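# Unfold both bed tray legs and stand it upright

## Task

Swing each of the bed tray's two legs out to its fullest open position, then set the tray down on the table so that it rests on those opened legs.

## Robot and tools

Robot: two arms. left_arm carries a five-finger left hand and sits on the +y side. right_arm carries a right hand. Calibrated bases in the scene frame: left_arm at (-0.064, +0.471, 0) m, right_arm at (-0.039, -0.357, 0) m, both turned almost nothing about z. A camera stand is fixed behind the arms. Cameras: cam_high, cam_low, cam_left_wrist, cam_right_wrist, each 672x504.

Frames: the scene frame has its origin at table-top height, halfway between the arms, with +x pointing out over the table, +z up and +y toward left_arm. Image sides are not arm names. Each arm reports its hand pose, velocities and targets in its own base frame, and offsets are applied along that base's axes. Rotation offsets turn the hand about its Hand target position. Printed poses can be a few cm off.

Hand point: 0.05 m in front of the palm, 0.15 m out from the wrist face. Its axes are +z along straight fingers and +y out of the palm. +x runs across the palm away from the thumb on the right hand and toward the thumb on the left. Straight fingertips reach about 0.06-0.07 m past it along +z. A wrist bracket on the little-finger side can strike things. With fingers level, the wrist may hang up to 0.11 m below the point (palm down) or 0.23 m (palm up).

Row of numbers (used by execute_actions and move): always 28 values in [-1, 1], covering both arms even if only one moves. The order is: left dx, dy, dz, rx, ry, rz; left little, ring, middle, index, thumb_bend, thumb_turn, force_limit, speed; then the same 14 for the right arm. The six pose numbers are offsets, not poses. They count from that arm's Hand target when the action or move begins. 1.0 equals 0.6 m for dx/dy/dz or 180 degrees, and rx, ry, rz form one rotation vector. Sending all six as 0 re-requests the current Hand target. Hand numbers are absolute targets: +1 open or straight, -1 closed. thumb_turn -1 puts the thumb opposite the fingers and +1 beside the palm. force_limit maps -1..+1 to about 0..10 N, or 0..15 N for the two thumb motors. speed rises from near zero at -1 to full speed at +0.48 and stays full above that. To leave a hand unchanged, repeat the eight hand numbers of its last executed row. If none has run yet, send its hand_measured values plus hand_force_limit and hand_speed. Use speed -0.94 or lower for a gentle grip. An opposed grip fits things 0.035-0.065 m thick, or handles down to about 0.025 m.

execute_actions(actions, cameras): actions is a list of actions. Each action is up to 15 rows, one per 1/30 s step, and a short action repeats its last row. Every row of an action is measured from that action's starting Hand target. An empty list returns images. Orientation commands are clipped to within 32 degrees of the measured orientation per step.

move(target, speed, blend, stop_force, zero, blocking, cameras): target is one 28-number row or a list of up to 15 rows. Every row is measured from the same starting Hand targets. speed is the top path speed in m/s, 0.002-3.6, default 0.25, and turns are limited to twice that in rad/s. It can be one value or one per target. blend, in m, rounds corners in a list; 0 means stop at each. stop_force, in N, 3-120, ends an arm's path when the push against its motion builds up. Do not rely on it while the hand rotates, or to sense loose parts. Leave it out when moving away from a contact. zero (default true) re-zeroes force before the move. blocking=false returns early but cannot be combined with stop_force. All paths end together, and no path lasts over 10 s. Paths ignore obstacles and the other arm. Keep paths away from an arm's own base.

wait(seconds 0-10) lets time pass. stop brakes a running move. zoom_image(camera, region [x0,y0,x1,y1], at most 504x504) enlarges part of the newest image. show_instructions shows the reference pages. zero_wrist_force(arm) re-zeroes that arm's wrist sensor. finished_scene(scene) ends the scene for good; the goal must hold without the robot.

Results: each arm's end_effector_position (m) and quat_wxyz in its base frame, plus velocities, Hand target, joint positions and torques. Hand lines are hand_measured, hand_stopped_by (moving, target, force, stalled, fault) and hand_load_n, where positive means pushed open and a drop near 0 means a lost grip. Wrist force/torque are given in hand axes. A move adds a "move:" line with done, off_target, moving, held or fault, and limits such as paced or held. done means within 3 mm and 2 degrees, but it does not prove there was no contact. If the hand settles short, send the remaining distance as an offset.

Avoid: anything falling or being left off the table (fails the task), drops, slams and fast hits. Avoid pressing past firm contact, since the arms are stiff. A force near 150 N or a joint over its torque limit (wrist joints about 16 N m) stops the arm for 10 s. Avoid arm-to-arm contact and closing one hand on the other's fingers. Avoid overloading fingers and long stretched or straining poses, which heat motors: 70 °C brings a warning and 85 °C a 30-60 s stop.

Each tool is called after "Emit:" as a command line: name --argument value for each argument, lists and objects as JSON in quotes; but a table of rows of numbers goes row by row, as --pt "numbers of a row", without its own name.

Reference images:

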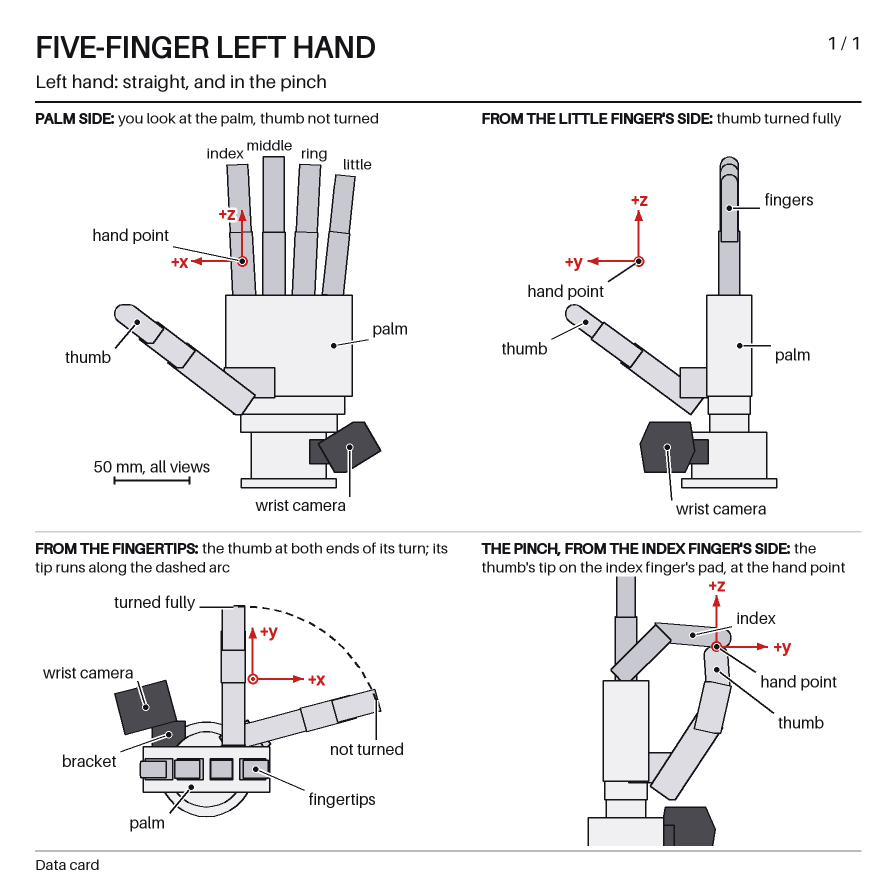

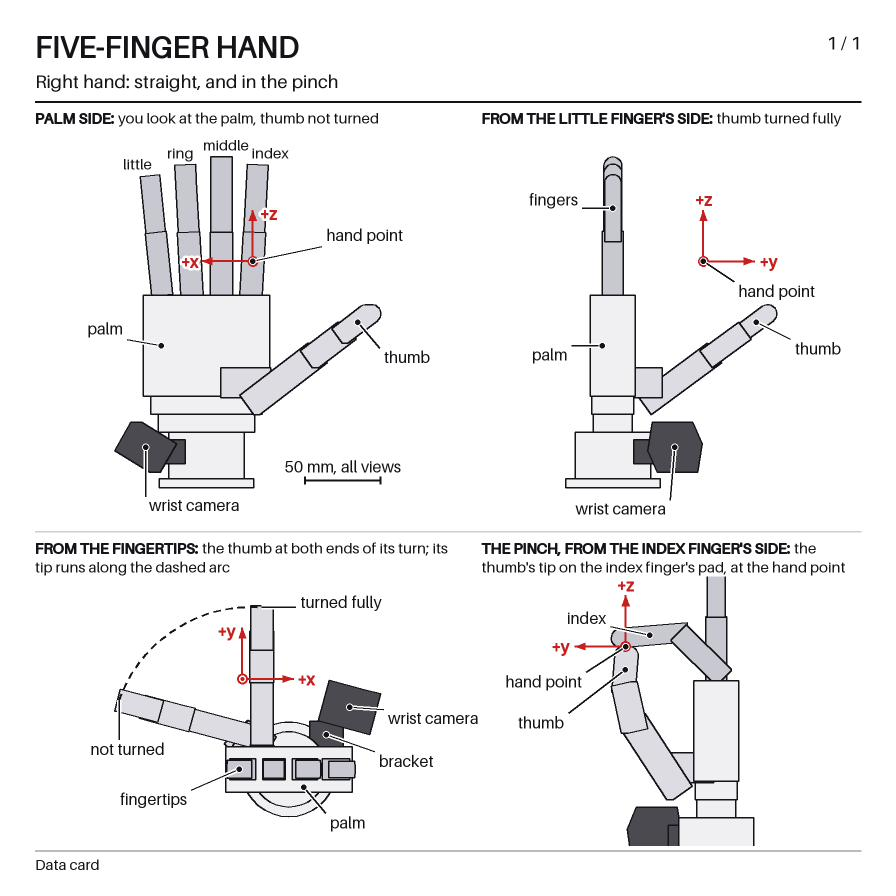

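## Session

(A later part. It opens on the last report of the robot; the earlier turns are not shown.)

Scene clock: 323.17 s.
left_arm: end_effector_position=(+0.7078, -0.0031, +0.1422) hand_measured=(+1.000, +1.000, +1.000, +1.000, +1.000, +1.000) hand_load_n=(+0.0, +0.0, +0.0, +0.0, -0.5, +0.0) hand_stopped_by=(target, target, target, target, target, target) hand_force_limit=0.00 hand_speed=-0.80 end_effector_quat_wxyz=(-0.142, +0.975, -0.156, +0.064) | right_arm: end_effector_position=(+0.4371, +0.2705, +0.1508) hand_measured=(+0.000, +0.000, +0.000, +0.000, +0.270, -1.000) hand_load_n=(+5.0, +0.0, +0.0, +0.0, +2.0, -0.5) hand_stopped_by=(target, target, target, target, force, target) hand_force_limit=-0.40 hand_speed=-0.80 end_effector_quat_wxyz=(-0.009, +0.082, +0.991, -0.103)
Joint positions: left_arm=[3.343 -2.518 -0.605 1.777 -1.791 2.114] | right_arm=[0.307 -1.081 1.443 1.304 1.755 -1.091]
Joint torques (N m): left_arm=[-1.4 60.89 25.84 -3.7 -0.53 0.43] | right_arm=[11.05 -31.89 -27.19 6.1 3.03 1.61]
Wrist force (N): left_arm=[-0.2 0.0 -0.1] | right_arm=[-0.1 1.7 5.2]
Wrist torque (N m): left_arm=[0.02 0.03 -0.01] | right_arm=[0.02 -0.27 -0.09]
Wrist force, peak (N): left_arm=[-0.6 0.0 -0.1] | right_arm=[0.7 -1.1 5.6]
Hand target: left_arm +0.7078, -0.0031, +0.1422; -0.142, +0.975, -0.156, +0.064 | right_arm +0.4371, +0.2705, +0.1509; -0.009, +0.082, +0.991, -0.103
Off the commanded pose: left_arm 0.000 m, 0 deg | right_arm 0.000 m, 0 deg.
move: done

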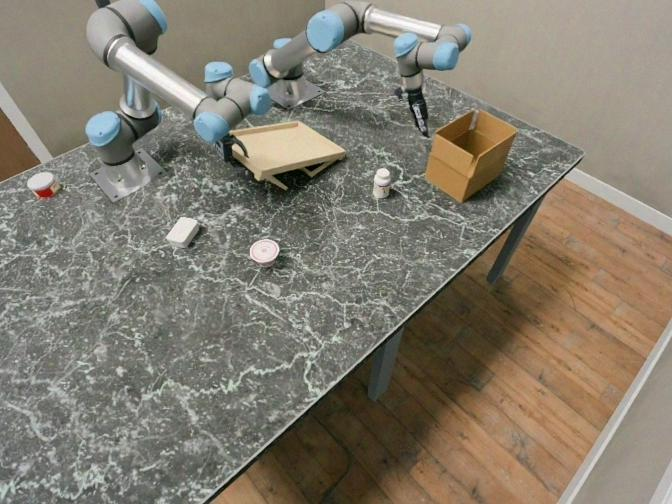

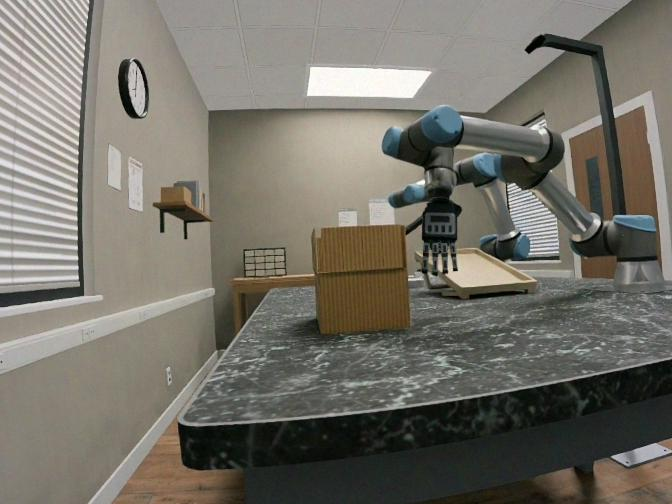

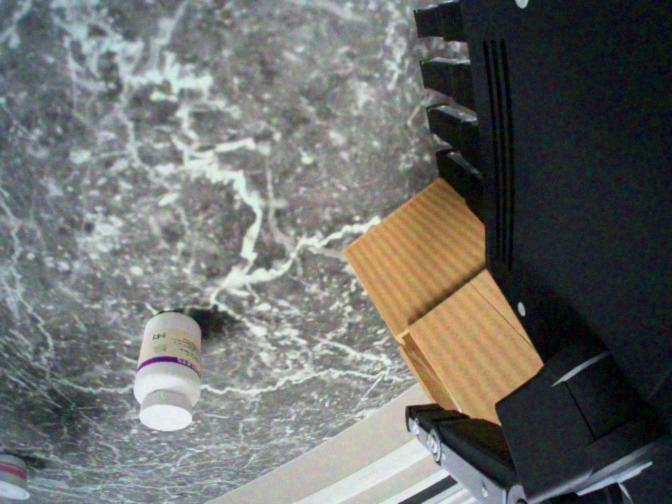

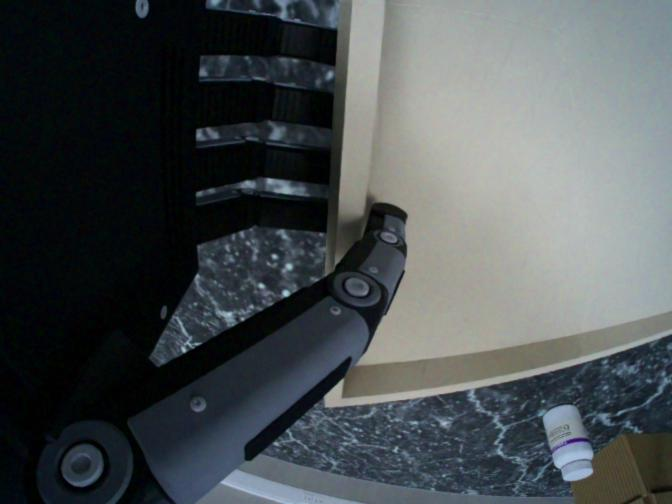

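Emit:
move --pt "0 0 0 0 0 0 1 1 1 1 1 1 0 -0.8 0.0086 0.051 0.0912 -0.0548 0.0092 0 0.0 0.0 0.0 0.0 -0.3 -1 -0.4 -0.8" --pt "0 0 0 0 0 0 1 1 1 1 1 1 0 -0.8 0.0196 0.1172 0.1718 -0.1096 0.0184 0 0.0 0.0 0.0 0.0 -0.3 -1 -0.4 -0.8" --speed 0.08 --blend 0.02 --cameras '["all"]'

Emit:
zoom_image --camera "cam_low" --region '[400, 190, 560, 310]'

Emit:
zoom_image --camera "cam_high" --region '[210, 100, 360, 210]'

Scene clock: 354.47 s.
left_arm: end_effector_position=(+0.7078, -0.0031, +0.1422) hand_measured=(+1.000, +1.000, +1.000, +1.000, +1.000, +1.000) hand_load_n=(+0.0, +0.0, +0.0, +0.0, -0.5, +0.0) hand_stopped_by=(target, target, target, target, target, target) hand_force_limit=0.00 hand_speed=-0.80 end_effector_quat_wxyz=(-0.142, +0.975, -0.156, +0.064) | right_arm: end_effector_position=(+0.4488, +0.3408, +0.2539) hand_measured=(+0.000, +0.000, +0.000, +0.000, +0.270, -1.000) hand_load_n=(+3.0, +0.0, +0.0, +0.0, +0.5, -0.5) hand_stopped_by=(target, target, target, target, force, target) hand_force_limit=-0.40 hand_speed=-0.80 end_effector_quat_wxyz=(-0.023, +0.079, +0.958, -0.274)
Joint positions: left_arm=[3.343 -2.518 -0.605 1.777 -1.791 2.114] | right_arm=[0.557 -0.814 0.842 1.933 1.978 -0.768]
Joint torques (N m): left_arm=[-1.15 60.41 25.61 -3.88 -0.6 0.53] | right_arm=[11.5 -43.28 -29 6.51 3.55 1.61]
Wrist force (N): left_arm=[-0.1 0.3 -0.3] | right_arm=[0.5 2.7 3.7]
Wrist torque (N m): left_arm=[0.06 0.01 -0.02] | right_arm=[0.07 -0.27 0.10]
Wrist force, peak (N): left_arm=[-0.1 0.4 -0.4] | right_arm=[0.1 1.3 5.4]
Hand target: left_arm +0.7078, -0.0031, +0.1422; -0.142, +0.975, -0.156, +0.064 | right_arm +0.4488, +0.3409, +0.2539; -0.023, +0.079, +0.958, -0.274
Off the commanded pose: left_arm 0.000 m, 0 deg | right_arm 0.000 m, 0 deg.
move: done

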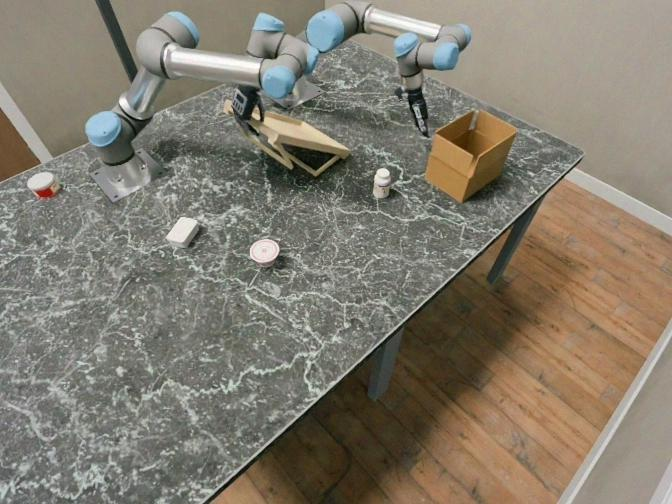

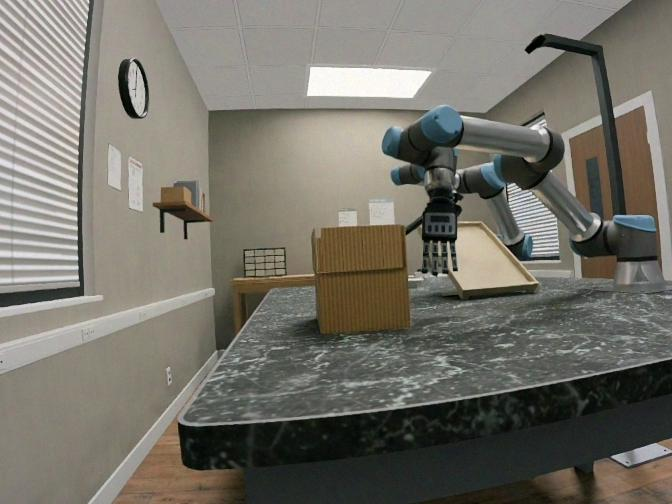

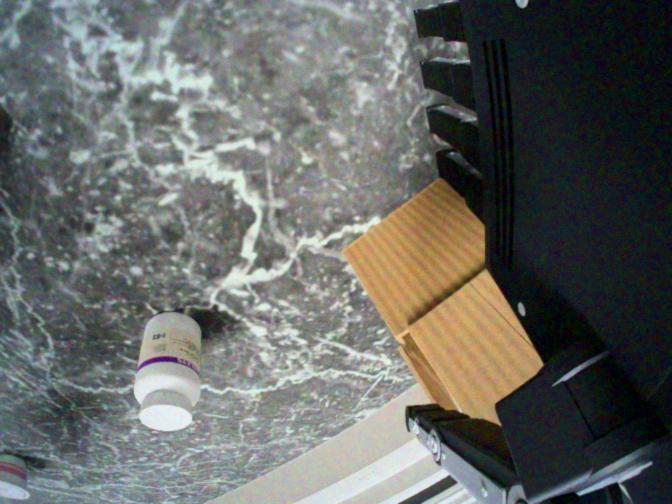

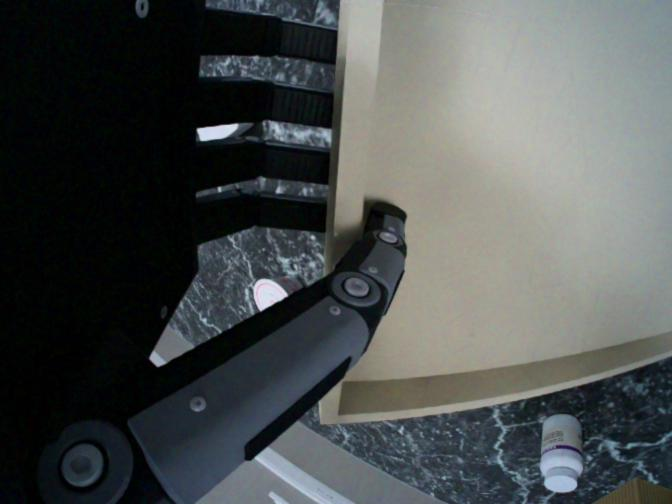

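Scaled by 3.150 from the camera's 672x504 image, which has a finer 960x720 frame.

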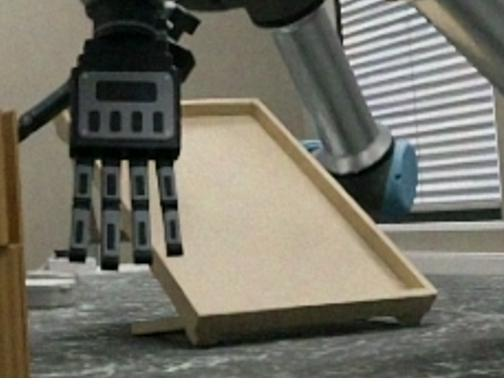

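Scaled by 3.360 from the camera's 672x504 image, which has a finer 960x720 frame.

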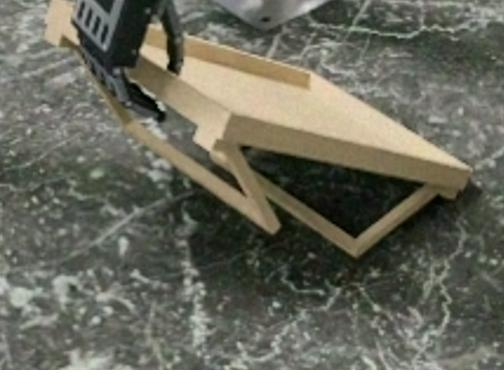

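Emit:
zoom_image --camera "cam_high" --region '[220, 95, 320, 185]'

Scaled by 5.040 from the camera's 672x504 image, which has a finer 960x720 frame.

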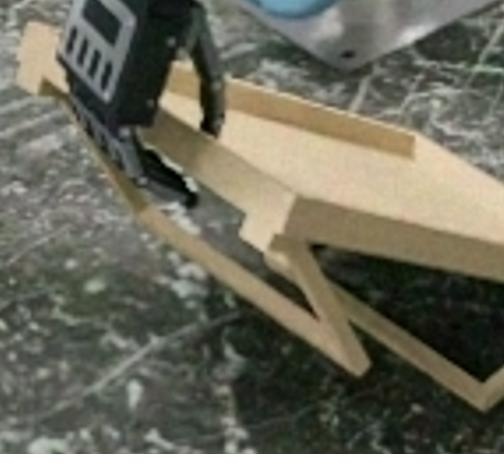

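Emit:
move --target '[-0.596,-0.328,0.346,-0.145,-0.102,-0.139,1,1,1,1,1,1,0,-0.8,0,0,0,0,0,0,0.0,0.0,0.0,0.0,-0.3,-1,-0.4,-0.8]' --speed 0.25 --cameras '["cam_high","cam_left_wrist"]'

Scene clock: 403.00 s.
left_arm: end_effector_position=(+0.3503, -0.1999, +0.3498) hand_measured=(+1.000, +1.000, +1.000, +1.000, +1.000, +1.000) hand_load_n=(+0.0, +0.0, +0.0, +0.0, +0.0, +0.0) hand_stopped_by=(target, target, target, target, target, target) hand_force_limit=0.00 hand_speed=-0.80 end_effector_quat_wxyz=(+0.073, +0.903, -0.318, +0.278) | right_arm: end_effector_position=(+0.4488, +0.3409, +0.2539) hand_measured=(+0.000, +0.000, +0.000, +0.000, +0.270, -1.000) hand_load_n=(+3.0, +0.0, +0.0, +0.0, +1.0, -0.5) hand_stopped_by=(target, target, target, target, force, target) hand_force_limit=-0.40 hand_speed=-0.80 end_effector_quat_wxyz=(-0.023, +0.079, +0.958, -0.274)
Joint positions: left_arm=[3.452 -1.39 -1.748 1.954 -1.122 2.47] | right_arm=[0.557 -0.814 0.842 1.933 1.978 -0.768]
Joint torques (N m): left_arm=[13.96 22.95 6.4 -5.27 2.87 2.5] | right_arm=[11.3 -43.14 -28.51 6.49 3.57 1.42]
Wrist force (N): left_arm=[0.2 0.4 -0.9] | right_arm=[0.3 2.3 3.6]
Wrist torque (N m): left_arm=[0.08 -0.01 -0.05] | right_arm=[0.04 -0.23 0.08]
Wrist force, peak (N): left_arm=[0.0 1.3 -1.3] | right_arm=[0.4 2.6 4.3]
Hand target: left_arm +0.3502, -0.1999, +0.3498; +0.073, +0.903, -0.318, +0.278 | right_arm +0.4488, +0.3409, +0.2539; -0.023, +0.079, +0.958, -0.274
Off the commanded pose: left_arm 0.000 m, 0 deg | right_arm 0.000 m, 0 deg.
move: done
Images, in order (width x height): cam_high 672x504, cam_left_wrist 672x504.

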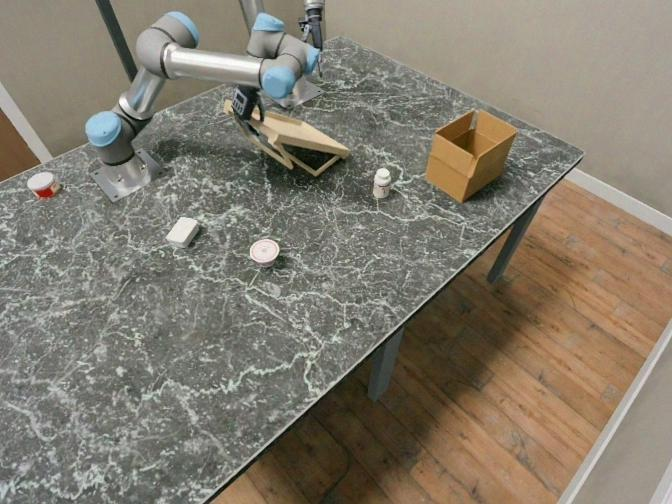

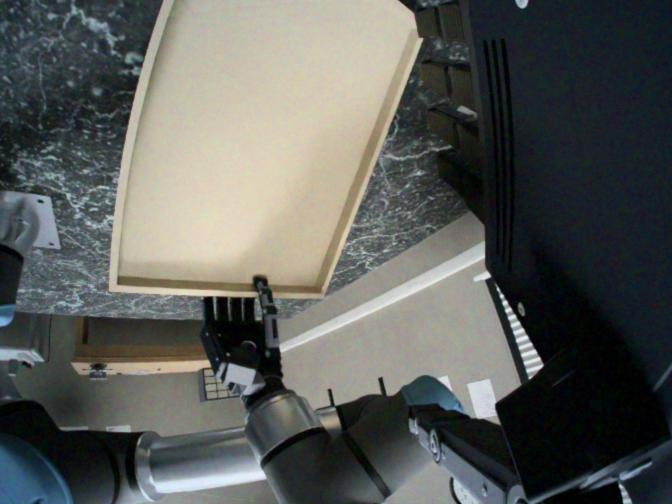

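Emit:
move --pt "-0.278 -0.217 -0.08 -0.1465 -0.1021 -0.14 1 1 1 1 1 1 0 -0.8 0 0 0 0 0 0 0.0 0.0 0.0 0.0 -0.3 -1 -0.4 -0.8" --speed 0.2 --cameras '["cam_high","cam_left_wrist","cam_low"]'

Scene clock: 409.90 s.
left_arm: end_effector_position=(+0.1834, -0.3300, +0.3018) hand_measured=(+1.000, +1.000, +1.000, +1.000, +1.000, +1.000) hand_load_n=(+0.0, +0.0, +0.0, +0.0, +0.0, +0.0) hand_stopped_by=(target, target, target, target, target, target) hand_force_limit=0.00 hand_speed=-0.80 end_effector_quat_wxyz=(+0.282, +0.718, -0.442, +0.458) | right_arm: end_effector_position=(+0.4488, +0.3409, +0.2539) hand_measured=(+0.000, +0.000, +0.000, +0.000, +0.270, -1.000) hand_load_n=(+3.0, +0.0, +0.0, +0.0, +1.0, -0.5) hand_stopped_by=(target, target, target, target, force, target) hand_force_limit=-0.40 hand_speed=-0.80 end_effector_quat_wxyz=(-0.023, +0.079, +0.958, -0.274)
Joint positions: left_arm=[3.559 -1.14 -2.419 2.095 -0.436 3.023] | right_arm=[0.557 -0.814 0.842 1.933 1.978 -0.768]
Joint torques (N m): left_arm=[-13.7 -12.2 30.41 0.89 -0.76 -2.69] | right_arm=[11.2 -43.83 -28.66 6.43 3.54 1.39]
Wrist force (N): left_arm=[0.4 0.0 -1.1] | right_arm=[0.2 2.7 3.9]
Wrist torque (N m): left_arm=[-0.01 0.00 0.21] | right_arm=[0.07 -0.22 0.08]
Wrist force, peak (N): left_arm=[0.5 0.0 -1.4] | right_arm=[0.4 3.0 4.1]
Hand target: left_arm +0.1834, -0.3301, +0.3018; +0.282, +0.718, -0.442, +0.458 | right_arm +0.4488, +0.3409, +0.2539; -0.023, +0.079, +0.958, -0.274
Off the commanded pose: left_arm 0.000 m, 0 deg | right_arm 0.000 m, 0 deg.
move: done
Images, in order (width x height): cam_high 672x504, cam_low 672x504, cam_left_wrist 672x504.

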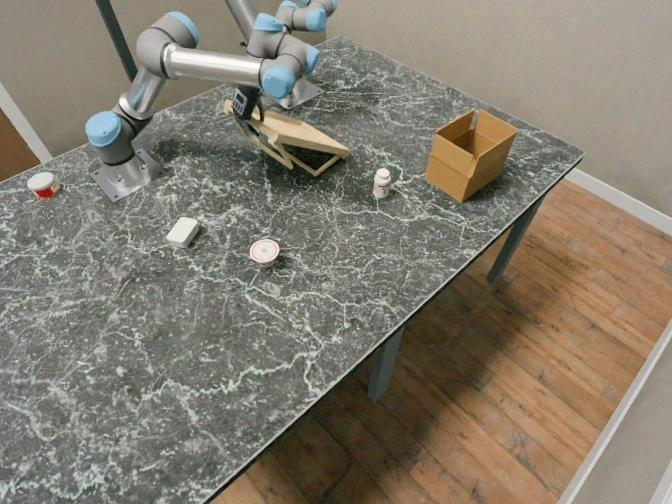

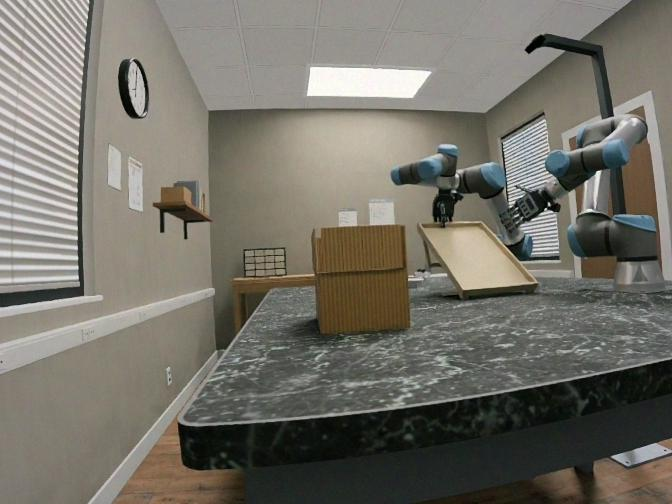

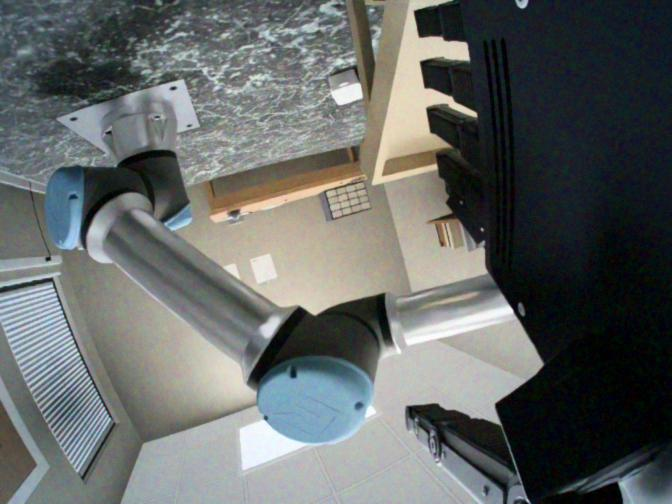

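Emit:
move --target '[0,0,-0.295,0,0,0,1,1,1,1,1,1,0,-0.8,0,0,0,0,0,0,0.0,0.0,0.0,0.0,-0.3,-1,-0.4,-0.8]' --speed 0.15 --cameras '["cam_high","cam_left_wrist","cam_low"]'

Emit:
zoom_image --camera "cam_low" --region '[400, 190, 560, 310]'

Scene clock: 413.87 s.
left_arm: end_effector_position=(+0.1793, -0.3255, +0.2284) hand_measured=(+1.000, +1.000, +1.000, +1.000, +1.000, +1.000) hand_load_n=(+0.0, +0.0, +0.0, +0.0, +0.0, +0.0) hand_stopped_by=(target, target, target, target, target, target) hand_force_limit=0.00 hand_speed=-0.80 end_effector_quat_wxyz=(+0.281, +0.719, -0.442, +0.457) | right_arm: end_effector_position=(+0.4488, +0.3409, +0.2539) hand_measured=(+0.000, +0.000, +0.000, +0.000, +0.270, -1.000) hand_load_n=(+3.0, +0.0, +0.0, +0.0, +1.0, -0.5) hand_stopped_by=(target, target, target, target, force, target) hand_force_limit=-0.40 hand_speed=-0.80 end_effector_quat_wxyz=(-0.023, +0.079, +0.958, -0.274)
Joint positions: left_arm=[3.633 -1.297 -2.604 2.282 -0.438 3.195] | right_arm=[0.557 -0.814 0.842 1.933 1.978 -0.768]
Joint torques (N m): left_arm=[13.97 12.74 21.34 -6.07 -0.77 2.03] | right_arm=[11.68 -43.34 -27.86 6.35 3.41 1.36]
Wrist force (N): left_arm=[0.4 0.3 -1.3] | right_arm=[0.2 2.6 3.7]
Wrist torque (N m): left_arm=[0.04 0.02 0.03] | right_arm=[0.08 -0.23 0.08]
Wrist force, peak (N): left_arm=[-2.3 0.8 0.0] | right_arm=[0.2 2.6 4.2]
Hand target: left_arm +0.1794, -0.3254, +0.2284; +0.281, +0.719, -0.442, +0.457 (not the last commanded pose) | right_arm +0.4488, +0.3409, +0.2539; -0.023, +0.079, +0.958, -0.274
Off the commanded pose: left_arm 0.104 m, 0 deg | right_arm 0.000 m, 0 deg.
move: held (left_arm; a check stopped the path); limits=held
pose unreachable (left arm): on one or more control steps of this call, first in action 0 (counted from 0), this arm could not follow its commanded pose, so it was not sent that pose on those steps. It may still have moved: this result reports where it is.
cause: moving toward the commanded pose would bring two parts of the arm too close to each other (joints 3 (elbow) to 5 (wrist 2) lie between them).
Images, in order (width x height): cam_high 672x504, cam_low 672x504, cam_left_wrist 672x504.

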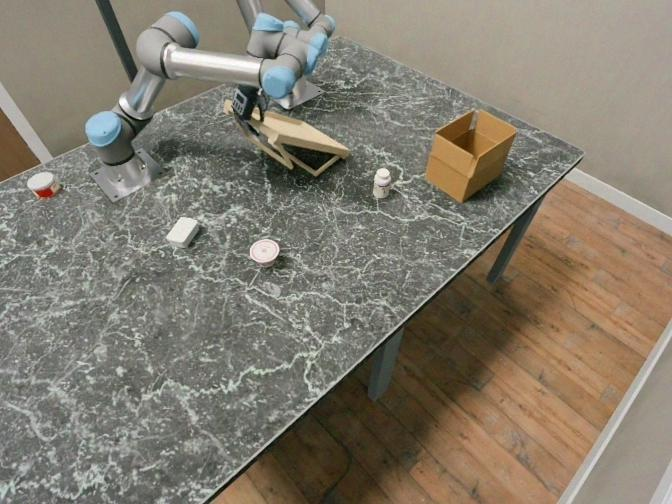

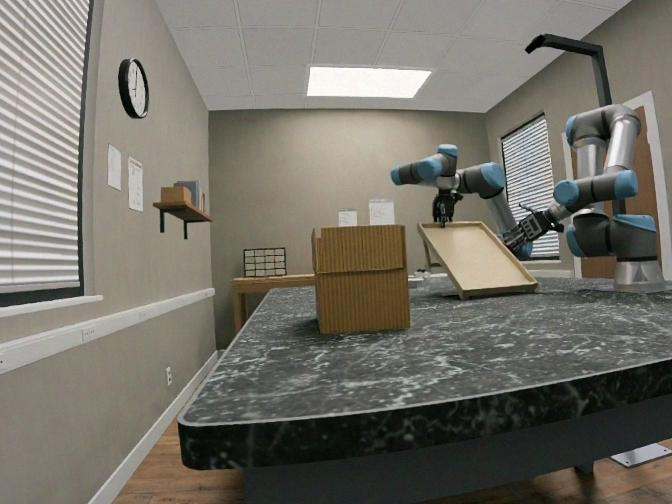

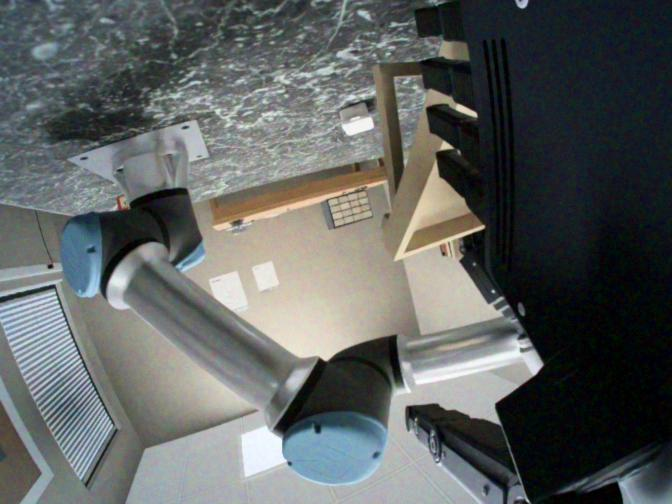

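Scaled by 3.150 from the camera's 672x504 image, which has a finer 960x720 frame.

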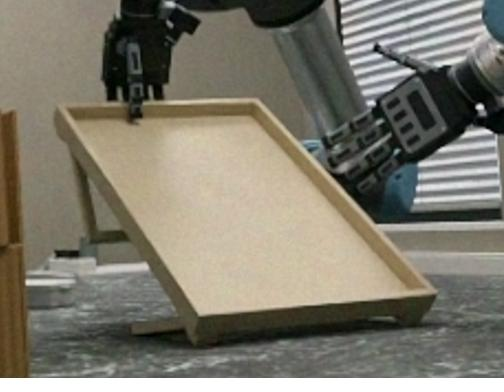

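Emit:
move --pt "0.068 -0.03 0.069 0.0658 0.1873 0.2351 1 1 1 1 1 -1 0 -0.3 0 0 0 0 0 0 0.0 0.0 0.0 0.0 -0.3 -1 -0.4 -0.8" --pt "0.0495 -0.104 -0.114 0.0658 0.1873 0.2351 1 1 1 1 1 -1 0 -0.3 0 0 0 0 0 0 0.0 0.0 0.0 0.0 -0.3 -1 -0.4 -0.8" --speed 0.2 --cameras '["cam_high","cam_left_wrist","cam_low"]'

Emit:
zoom_image --camera "cam_low" --region '[400, 190, 560, 310]'

Scene clock: 441.20 s.
left_arm: end_effector_position=(+0.2090, -0.3878, +0.1600) hand_measured=(+1.000, +1.000, +1.000, +1.000, +1.000, -1.000) hand_load_n=(+0.0, +0.0, +0.0, +0.0, +0.0, +0.0) hand_stopped_by=(target, target, target, target, target, target) hand_force_limit=0.00 hand_speed=-0.30 end_effector_quat_wxyz=(+0.140, +0.951, -0.102, +0.257) | right_arm: end_effector_position=(+0.4488, +0.3409, +0.2539) hand_measured=(+0.000, +0.000, +0.000, +0.000, +0.270, -1.000) hand_load_n=(+3.0, +0.0, +0.0, +0.0, +0.5, -0.5) hand_stopped_by=(target, target, target, target, force, target) hand_force_limit=-0.40 hand_speed=-0.80 end_effector_quat_wxyz=(-0.023, +0.079, +0.958, -0.274)
Joint positions: left_arm=[2.431 -1.49 -2.163 2.674 -1.63 1.091] | right_arm=[0.557 -0.814 0.842 1.933 1.978 -0.768]
Joint torques (N m): left_arm=[-14.28 1.78 16.24 1.81 -2.26 -2.63] | right_arm=[11.52 -43.07 -28.03 6.34 3.47 1.1]
Wrist force (N): left_arm=[0.3 0.1 -1.0] | right_arm=[0.2 2.8 3.7]
Wrist torque (N m): left_arm=[0.03 -0.01 0.14] | right_arm=[0.11 -0.23 0.09]
Wrist force, peak (N): left_arm=[0.7 0.2 -2.1] | right_arm=[0.2 2.9 4.1]
Hand target: left_arm +0.2091, -0.3878, +0.1600; +0.140, +0.951, -0.102, +0.257 | right_arm +0.4488, +0.3409, +0.2539; -0.023, +0.079, +0.958, -0.274
Off the commanded pose: left_arm 0.000 m, 0 deg | right_arm 0.000 m, 0 deg.
move: done
Images, in order (width x height): cam_high 672x504, cam_low 672x504, cam_left_wrist 672x504.

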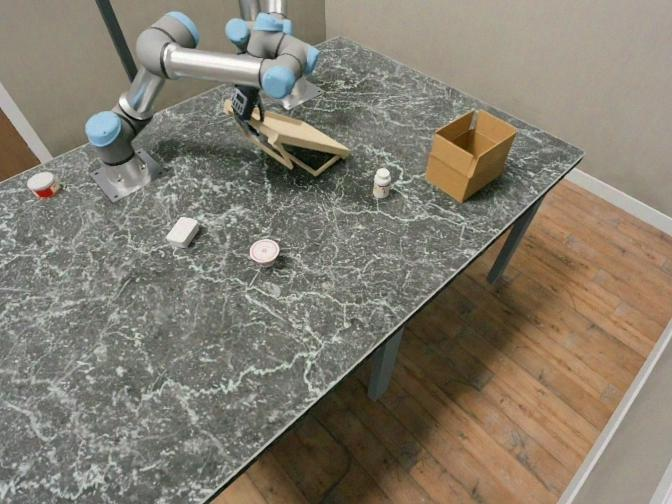

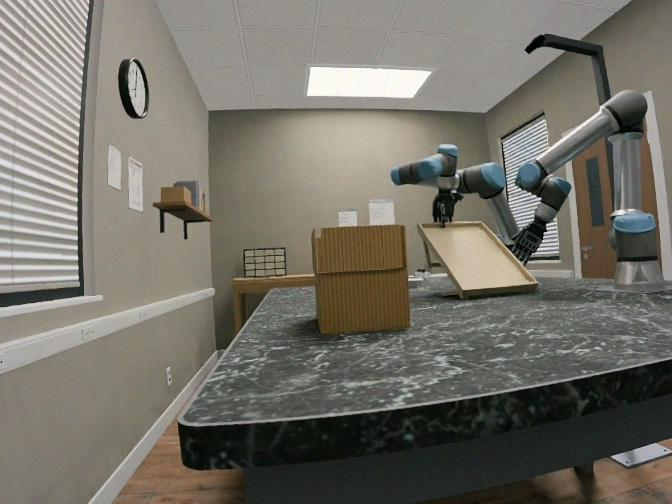

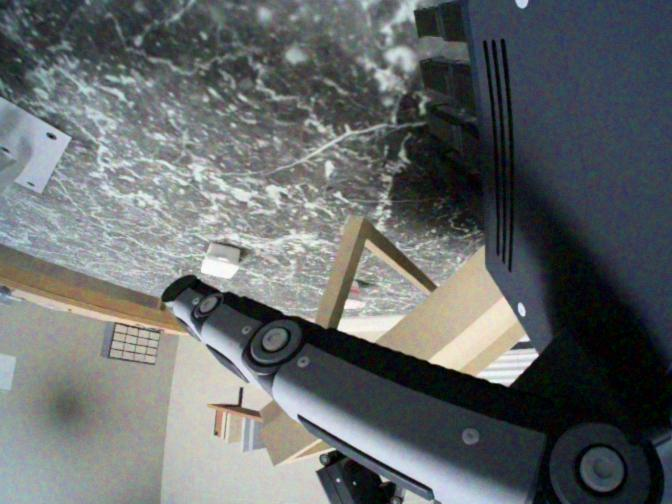

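Scaled by 3.150 from the camera's 672x504 image, which has a finer 960x720 frame.

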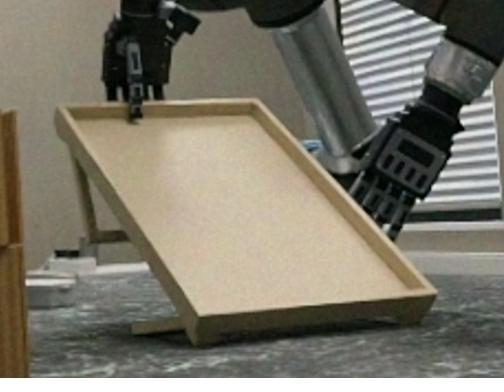

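Emit:
move --target '[0.058,-0.008,-0.02,0,0,0,1,1,1,1,1,-1,0,-0.3,0,0,0,0,0,0,0.0,0.0,0.0,0.0,-0.3,-1,-0.4,-0.8]' --speed 0.1 --cameras '["cam_left_wrist"]'

Scene clock: 451.67 s.
left_arm: end_effector_position=(+0.2438, -0.3926, +0.1480) hand_measured=(+1.000, +1.000, +1.000, +1.000, +1.000, -1.000) hand_load_n=(+0.0, +0.0, -0.5, +0.0, +0.0, +0.0) hand_stopped_by=(target, target, target, target, target, target) hand_force_limit=0.00 hand_speed=-0.30 end_effector_quat_wxyz=(+0.140, +0.951, -0.102, +0.257) | right_arm: end_effector_position=(+0.4488, +0.3409, +0.2539) hand_measured=(+0.000, +0.000, +0.000, +0.000, +0.270, -1.000) hand_load_n=(+2.0, +0.0, +0.0, +0.0, +0.5, +0.0) hand_stopped_by=(target, target, target, target, force, target) hand_force_limit=-0.40 hand_speed=-0.80 end_effector_quat_wxyz=(-0.023, +0.079, +0.958, -0.274)
Joint positions: left_arm=[2.507 -1.555 -2.137 2.716 -1.588 1.154] | right_arm=[0.557 -0.814 0.842 1.933 1.978 -0.768]
Joint torques (N m): left_arm=[14.35 4.5 30.71 2 1.68 2.3] | right_arm=[11.05 -42.91 -27.64 6.15 3.25 1.12]
Wrist force (N): left_arm=[-0.6 0.5 -1.1] | right_arm=[-0.2 2.4 3.5]
Wrist torque (N m): left_arm=[0.05 0.01 -0.08] | right_arm=[0.07 -0.19 0.12]
Wrist force, peak (N): left_arm=[-0.3 0.5 -1.7] | right_arm=[0.4 2.8 4.1]
Hand target: left_arm +0.2439, -0.3926, +0.1480; +0.140, +0.951, -0.102, +0.257 | right_arm +0.4488, +0.3409, +0.2539; -0.023, +0.079, +0.958, -0.274
Off the commanded pose: left_arm 0.000 m, 0 deg | right_arm 0.000 m, 0 deg.
move: done
Images, in order (width x height): cam_left_wrist 672x504.

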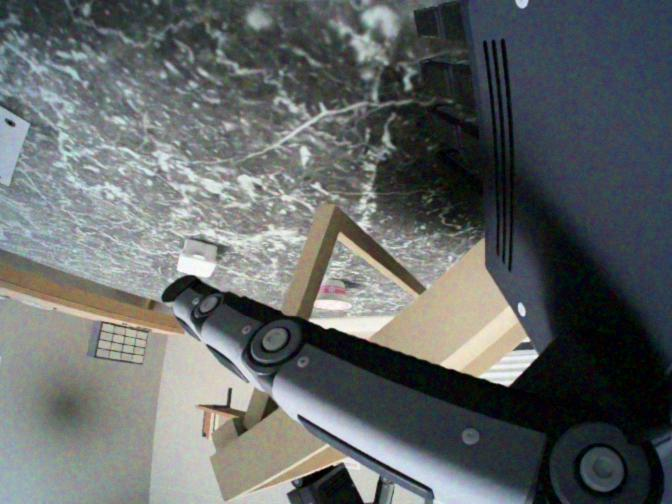

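Emit:
move --target '[0.053,-0.0075,0.008,0,0,0,1,1,1,1,1,-1,0,-0.3,0,0,0,0,0,0,0.0,0.0,0.0,0.0,-0.3,-1,-0.4,-0.8]' --speed 0.04 --stop_force 4 --cameras '["cam_left_wrist","cam_high","cam_low"]'

Scene clock: 483.60 s.
left_arm: end_effector_position=(+0.2757, -0.3971, +0.1528) hand_measured=(+1.000, +1.000, +1.000, +1.000, +1.000, -1.000) hand_load_n=(+0.0, +0.0, +0.0, +0.0, +0.0, +0.0) hand_stopped_by=(target, target, target, target, target, target) hand_force_limit=0.00 hand_speed=-0.30 end_effector_quat_wxyz=(+0.140, +0.951, -0.102, +0.257) | right_arm: end_effector_position=(+0.4488, +0.3409, +0.2539) hand_measured=(+0.000, +0.000, +0.000, +0.000, +0.270, -1.000) hand_load_n=(+0.5, +1.5, +0.0, +0.0, +0.5, +0.0) hand_stopped_by=(target, target, target, target, force, target) hand_force_limit=-0.40 hand_speed=-0.80 end_effector_quat_wxyz=(-0.023, +0.079, +0.958, -0.274)
Joint positions: left_arm=[2.563 -1.598 -2.079 2.701 -1.556 1.201] | right_arm=[0.557 -0.814 0.842 1.933 1.978 -0.768]
Joint torques (N m): left_arm=[14.22 6.52 30.94 -4.08 1.77 2.42] | right_arm=[10.88 -44.23 -25.85 5.61 2.55 1.09]
Wrist force (N): left_arm=[-0.8 0.3 -0.7] | right_arm=[-0.5 2.1 3.3]
Wrist torque (N m): left_arm=[0.04 0.00 -0.07] | right_arm=[0.08 -0.09 0.05]
Wrist force, peak (N): left_arm=[-1.2 0.5 -1.2] | right_arm=[-0.3 2.5 3.8]
Hand target: left_arm +0.2757, -0.3971, +0.1528; +0.140, +0.951, -0.102, +0.257 | right_arm +0.4488, +0.3409, +0.2539; -0.023, +0.079, +0.958, -0.274
Off the commanded pose: left_arm 0.000 m, 0 deg | right_arm 0.000 m, 0 deg.
move: done
Images, in order (width x height): cam_high 672x504, cam_low 672x504, cam_left_wrist 672x504.

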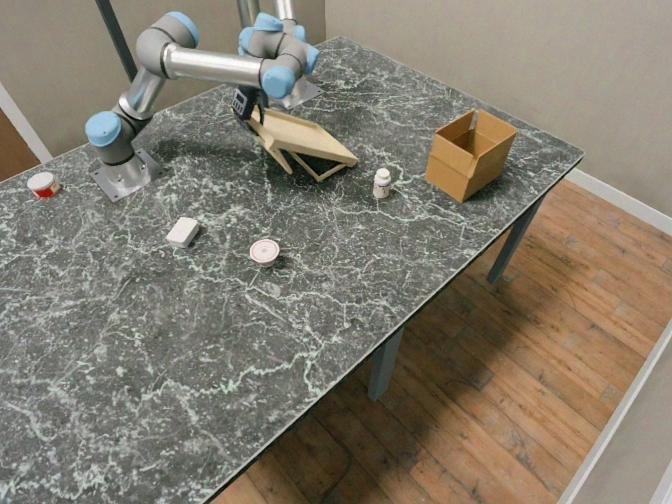

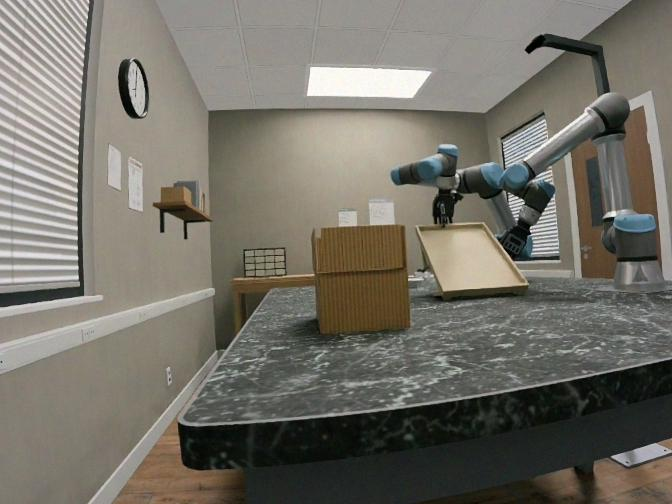

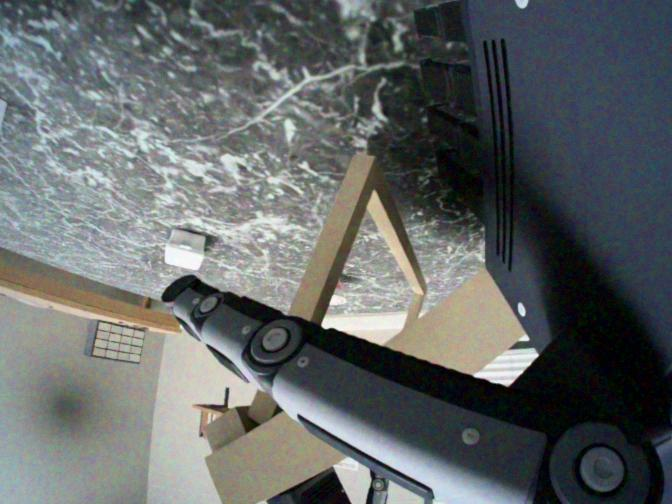

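Emit:
move --target '[-0.007,-0.05,0,0,0,0,1,1,1,1,1,-1,0,-0.3,0,0,0,0,0,0,0.0,0.0,0.0,0.0,-0.3,-1,-0.4,-0.8]' --speed 0.05 --stop_force 4 --cameras '["cam_left_wrist","cam_high","cam_low"]'

Emit:
zoom_image --camera "cam_high" --region '[210, 80, 370, 200]'

Scene clock: 490.80 s.
left_arm: end_effector_position=(+0.2715, -0.4271, +0.1528) hand_measured=(+1.000, +1.000, +1.000, +1.000, +1.000, -1.000) hand_load_n=(+0.0, +0.0, +0.0, +0.0, -0.5, +0.0) hand_stopped_by=(target, target, target, target, target, target) hand_force_limit=0.00 hand_speed=-0.30 end_effector_quat_wxyz=(+0.140, +0.951, -0.102, +0.257) | right_arm: end_effector_position=(+0.4488, +0.3409, +0.2539) hand_measured=(+0.000, +0.000, +0.000, +0.000, +0.270, -1.000) hand_load_n=(+0.5, +1.5, +0.0, +0.0, +0.5, +0.0) hand_stopped_by=(target, target, target, target, force, target) hand_force_limit=-0.40 hand_speed=-0.80 end_effector_quat_wxyz=(-0.023, +0.079, +0.958, -0.274)
Joint positions: left_arm=[2.468 -1.66 -2.013 2.696 -1.61 1.122] | right_arm=[0.557 -0.814 0.842 1.933 1.978 -0.768]
Joint torques (N m): left_arm=[-13.6 8.95 30.49 -4.46 -2.14 -2.56] | right_arm=[11.45 -52.68 -23.78 3.47 -0.97 0.97]
Wrist force (N): left_arm=[0.3 -0.2 -1.1] | right_arm=[0.0 2.4 3.5]
Wrist torque (N m): left_arm=[0.04 -0.05 0.15] | right_arm=[0.10 -0.12 0.08]
Wrist force, peak (N): left_arm=[-1.3 0.4 -0.9] | right_arm=[-0.2 2.6 3.8]
Hand target: left_arm +0.2715, -0.4271, +0.1528; +0.140, +0.951, -0.102, +0.257 | right_arm +0.4488, +0.3409, +0.2539; -0.023, +0.079, +0.958, -0.274
Off the commanded pose: left_arm 0.000 m, 0 deg | right_arm 0.000 m, 0 deg.
move: done
Images, in order (width x height): cam_high 672x504, cam_low 672x504, cam_left_wrist 672x504.

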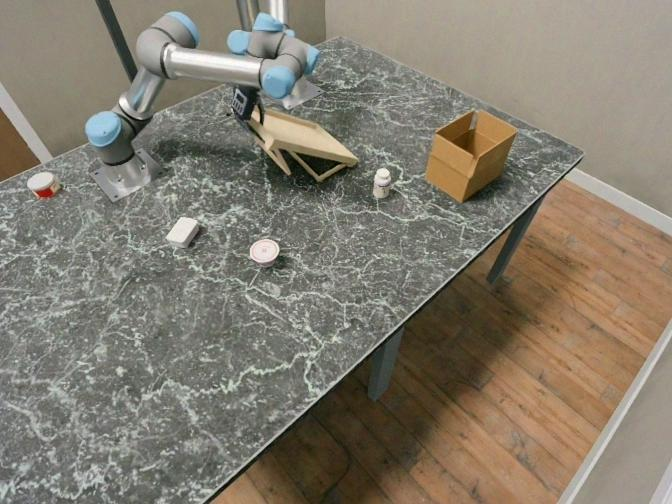

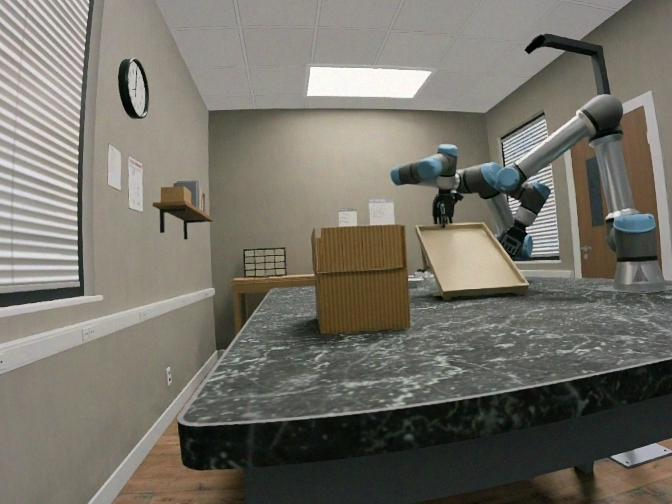

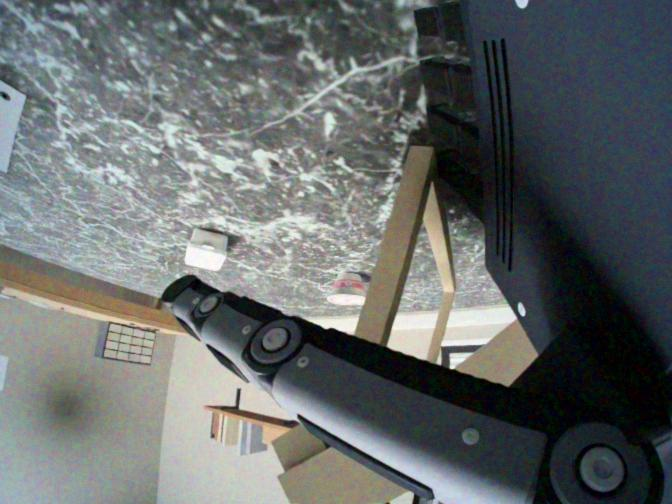

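Scaled by 3.150 from the camera's 672x504 image, which has a finer 960x720 frame.

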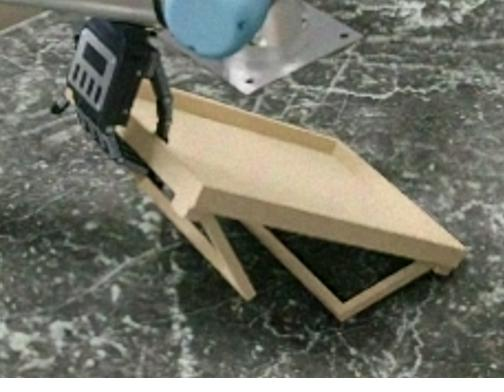

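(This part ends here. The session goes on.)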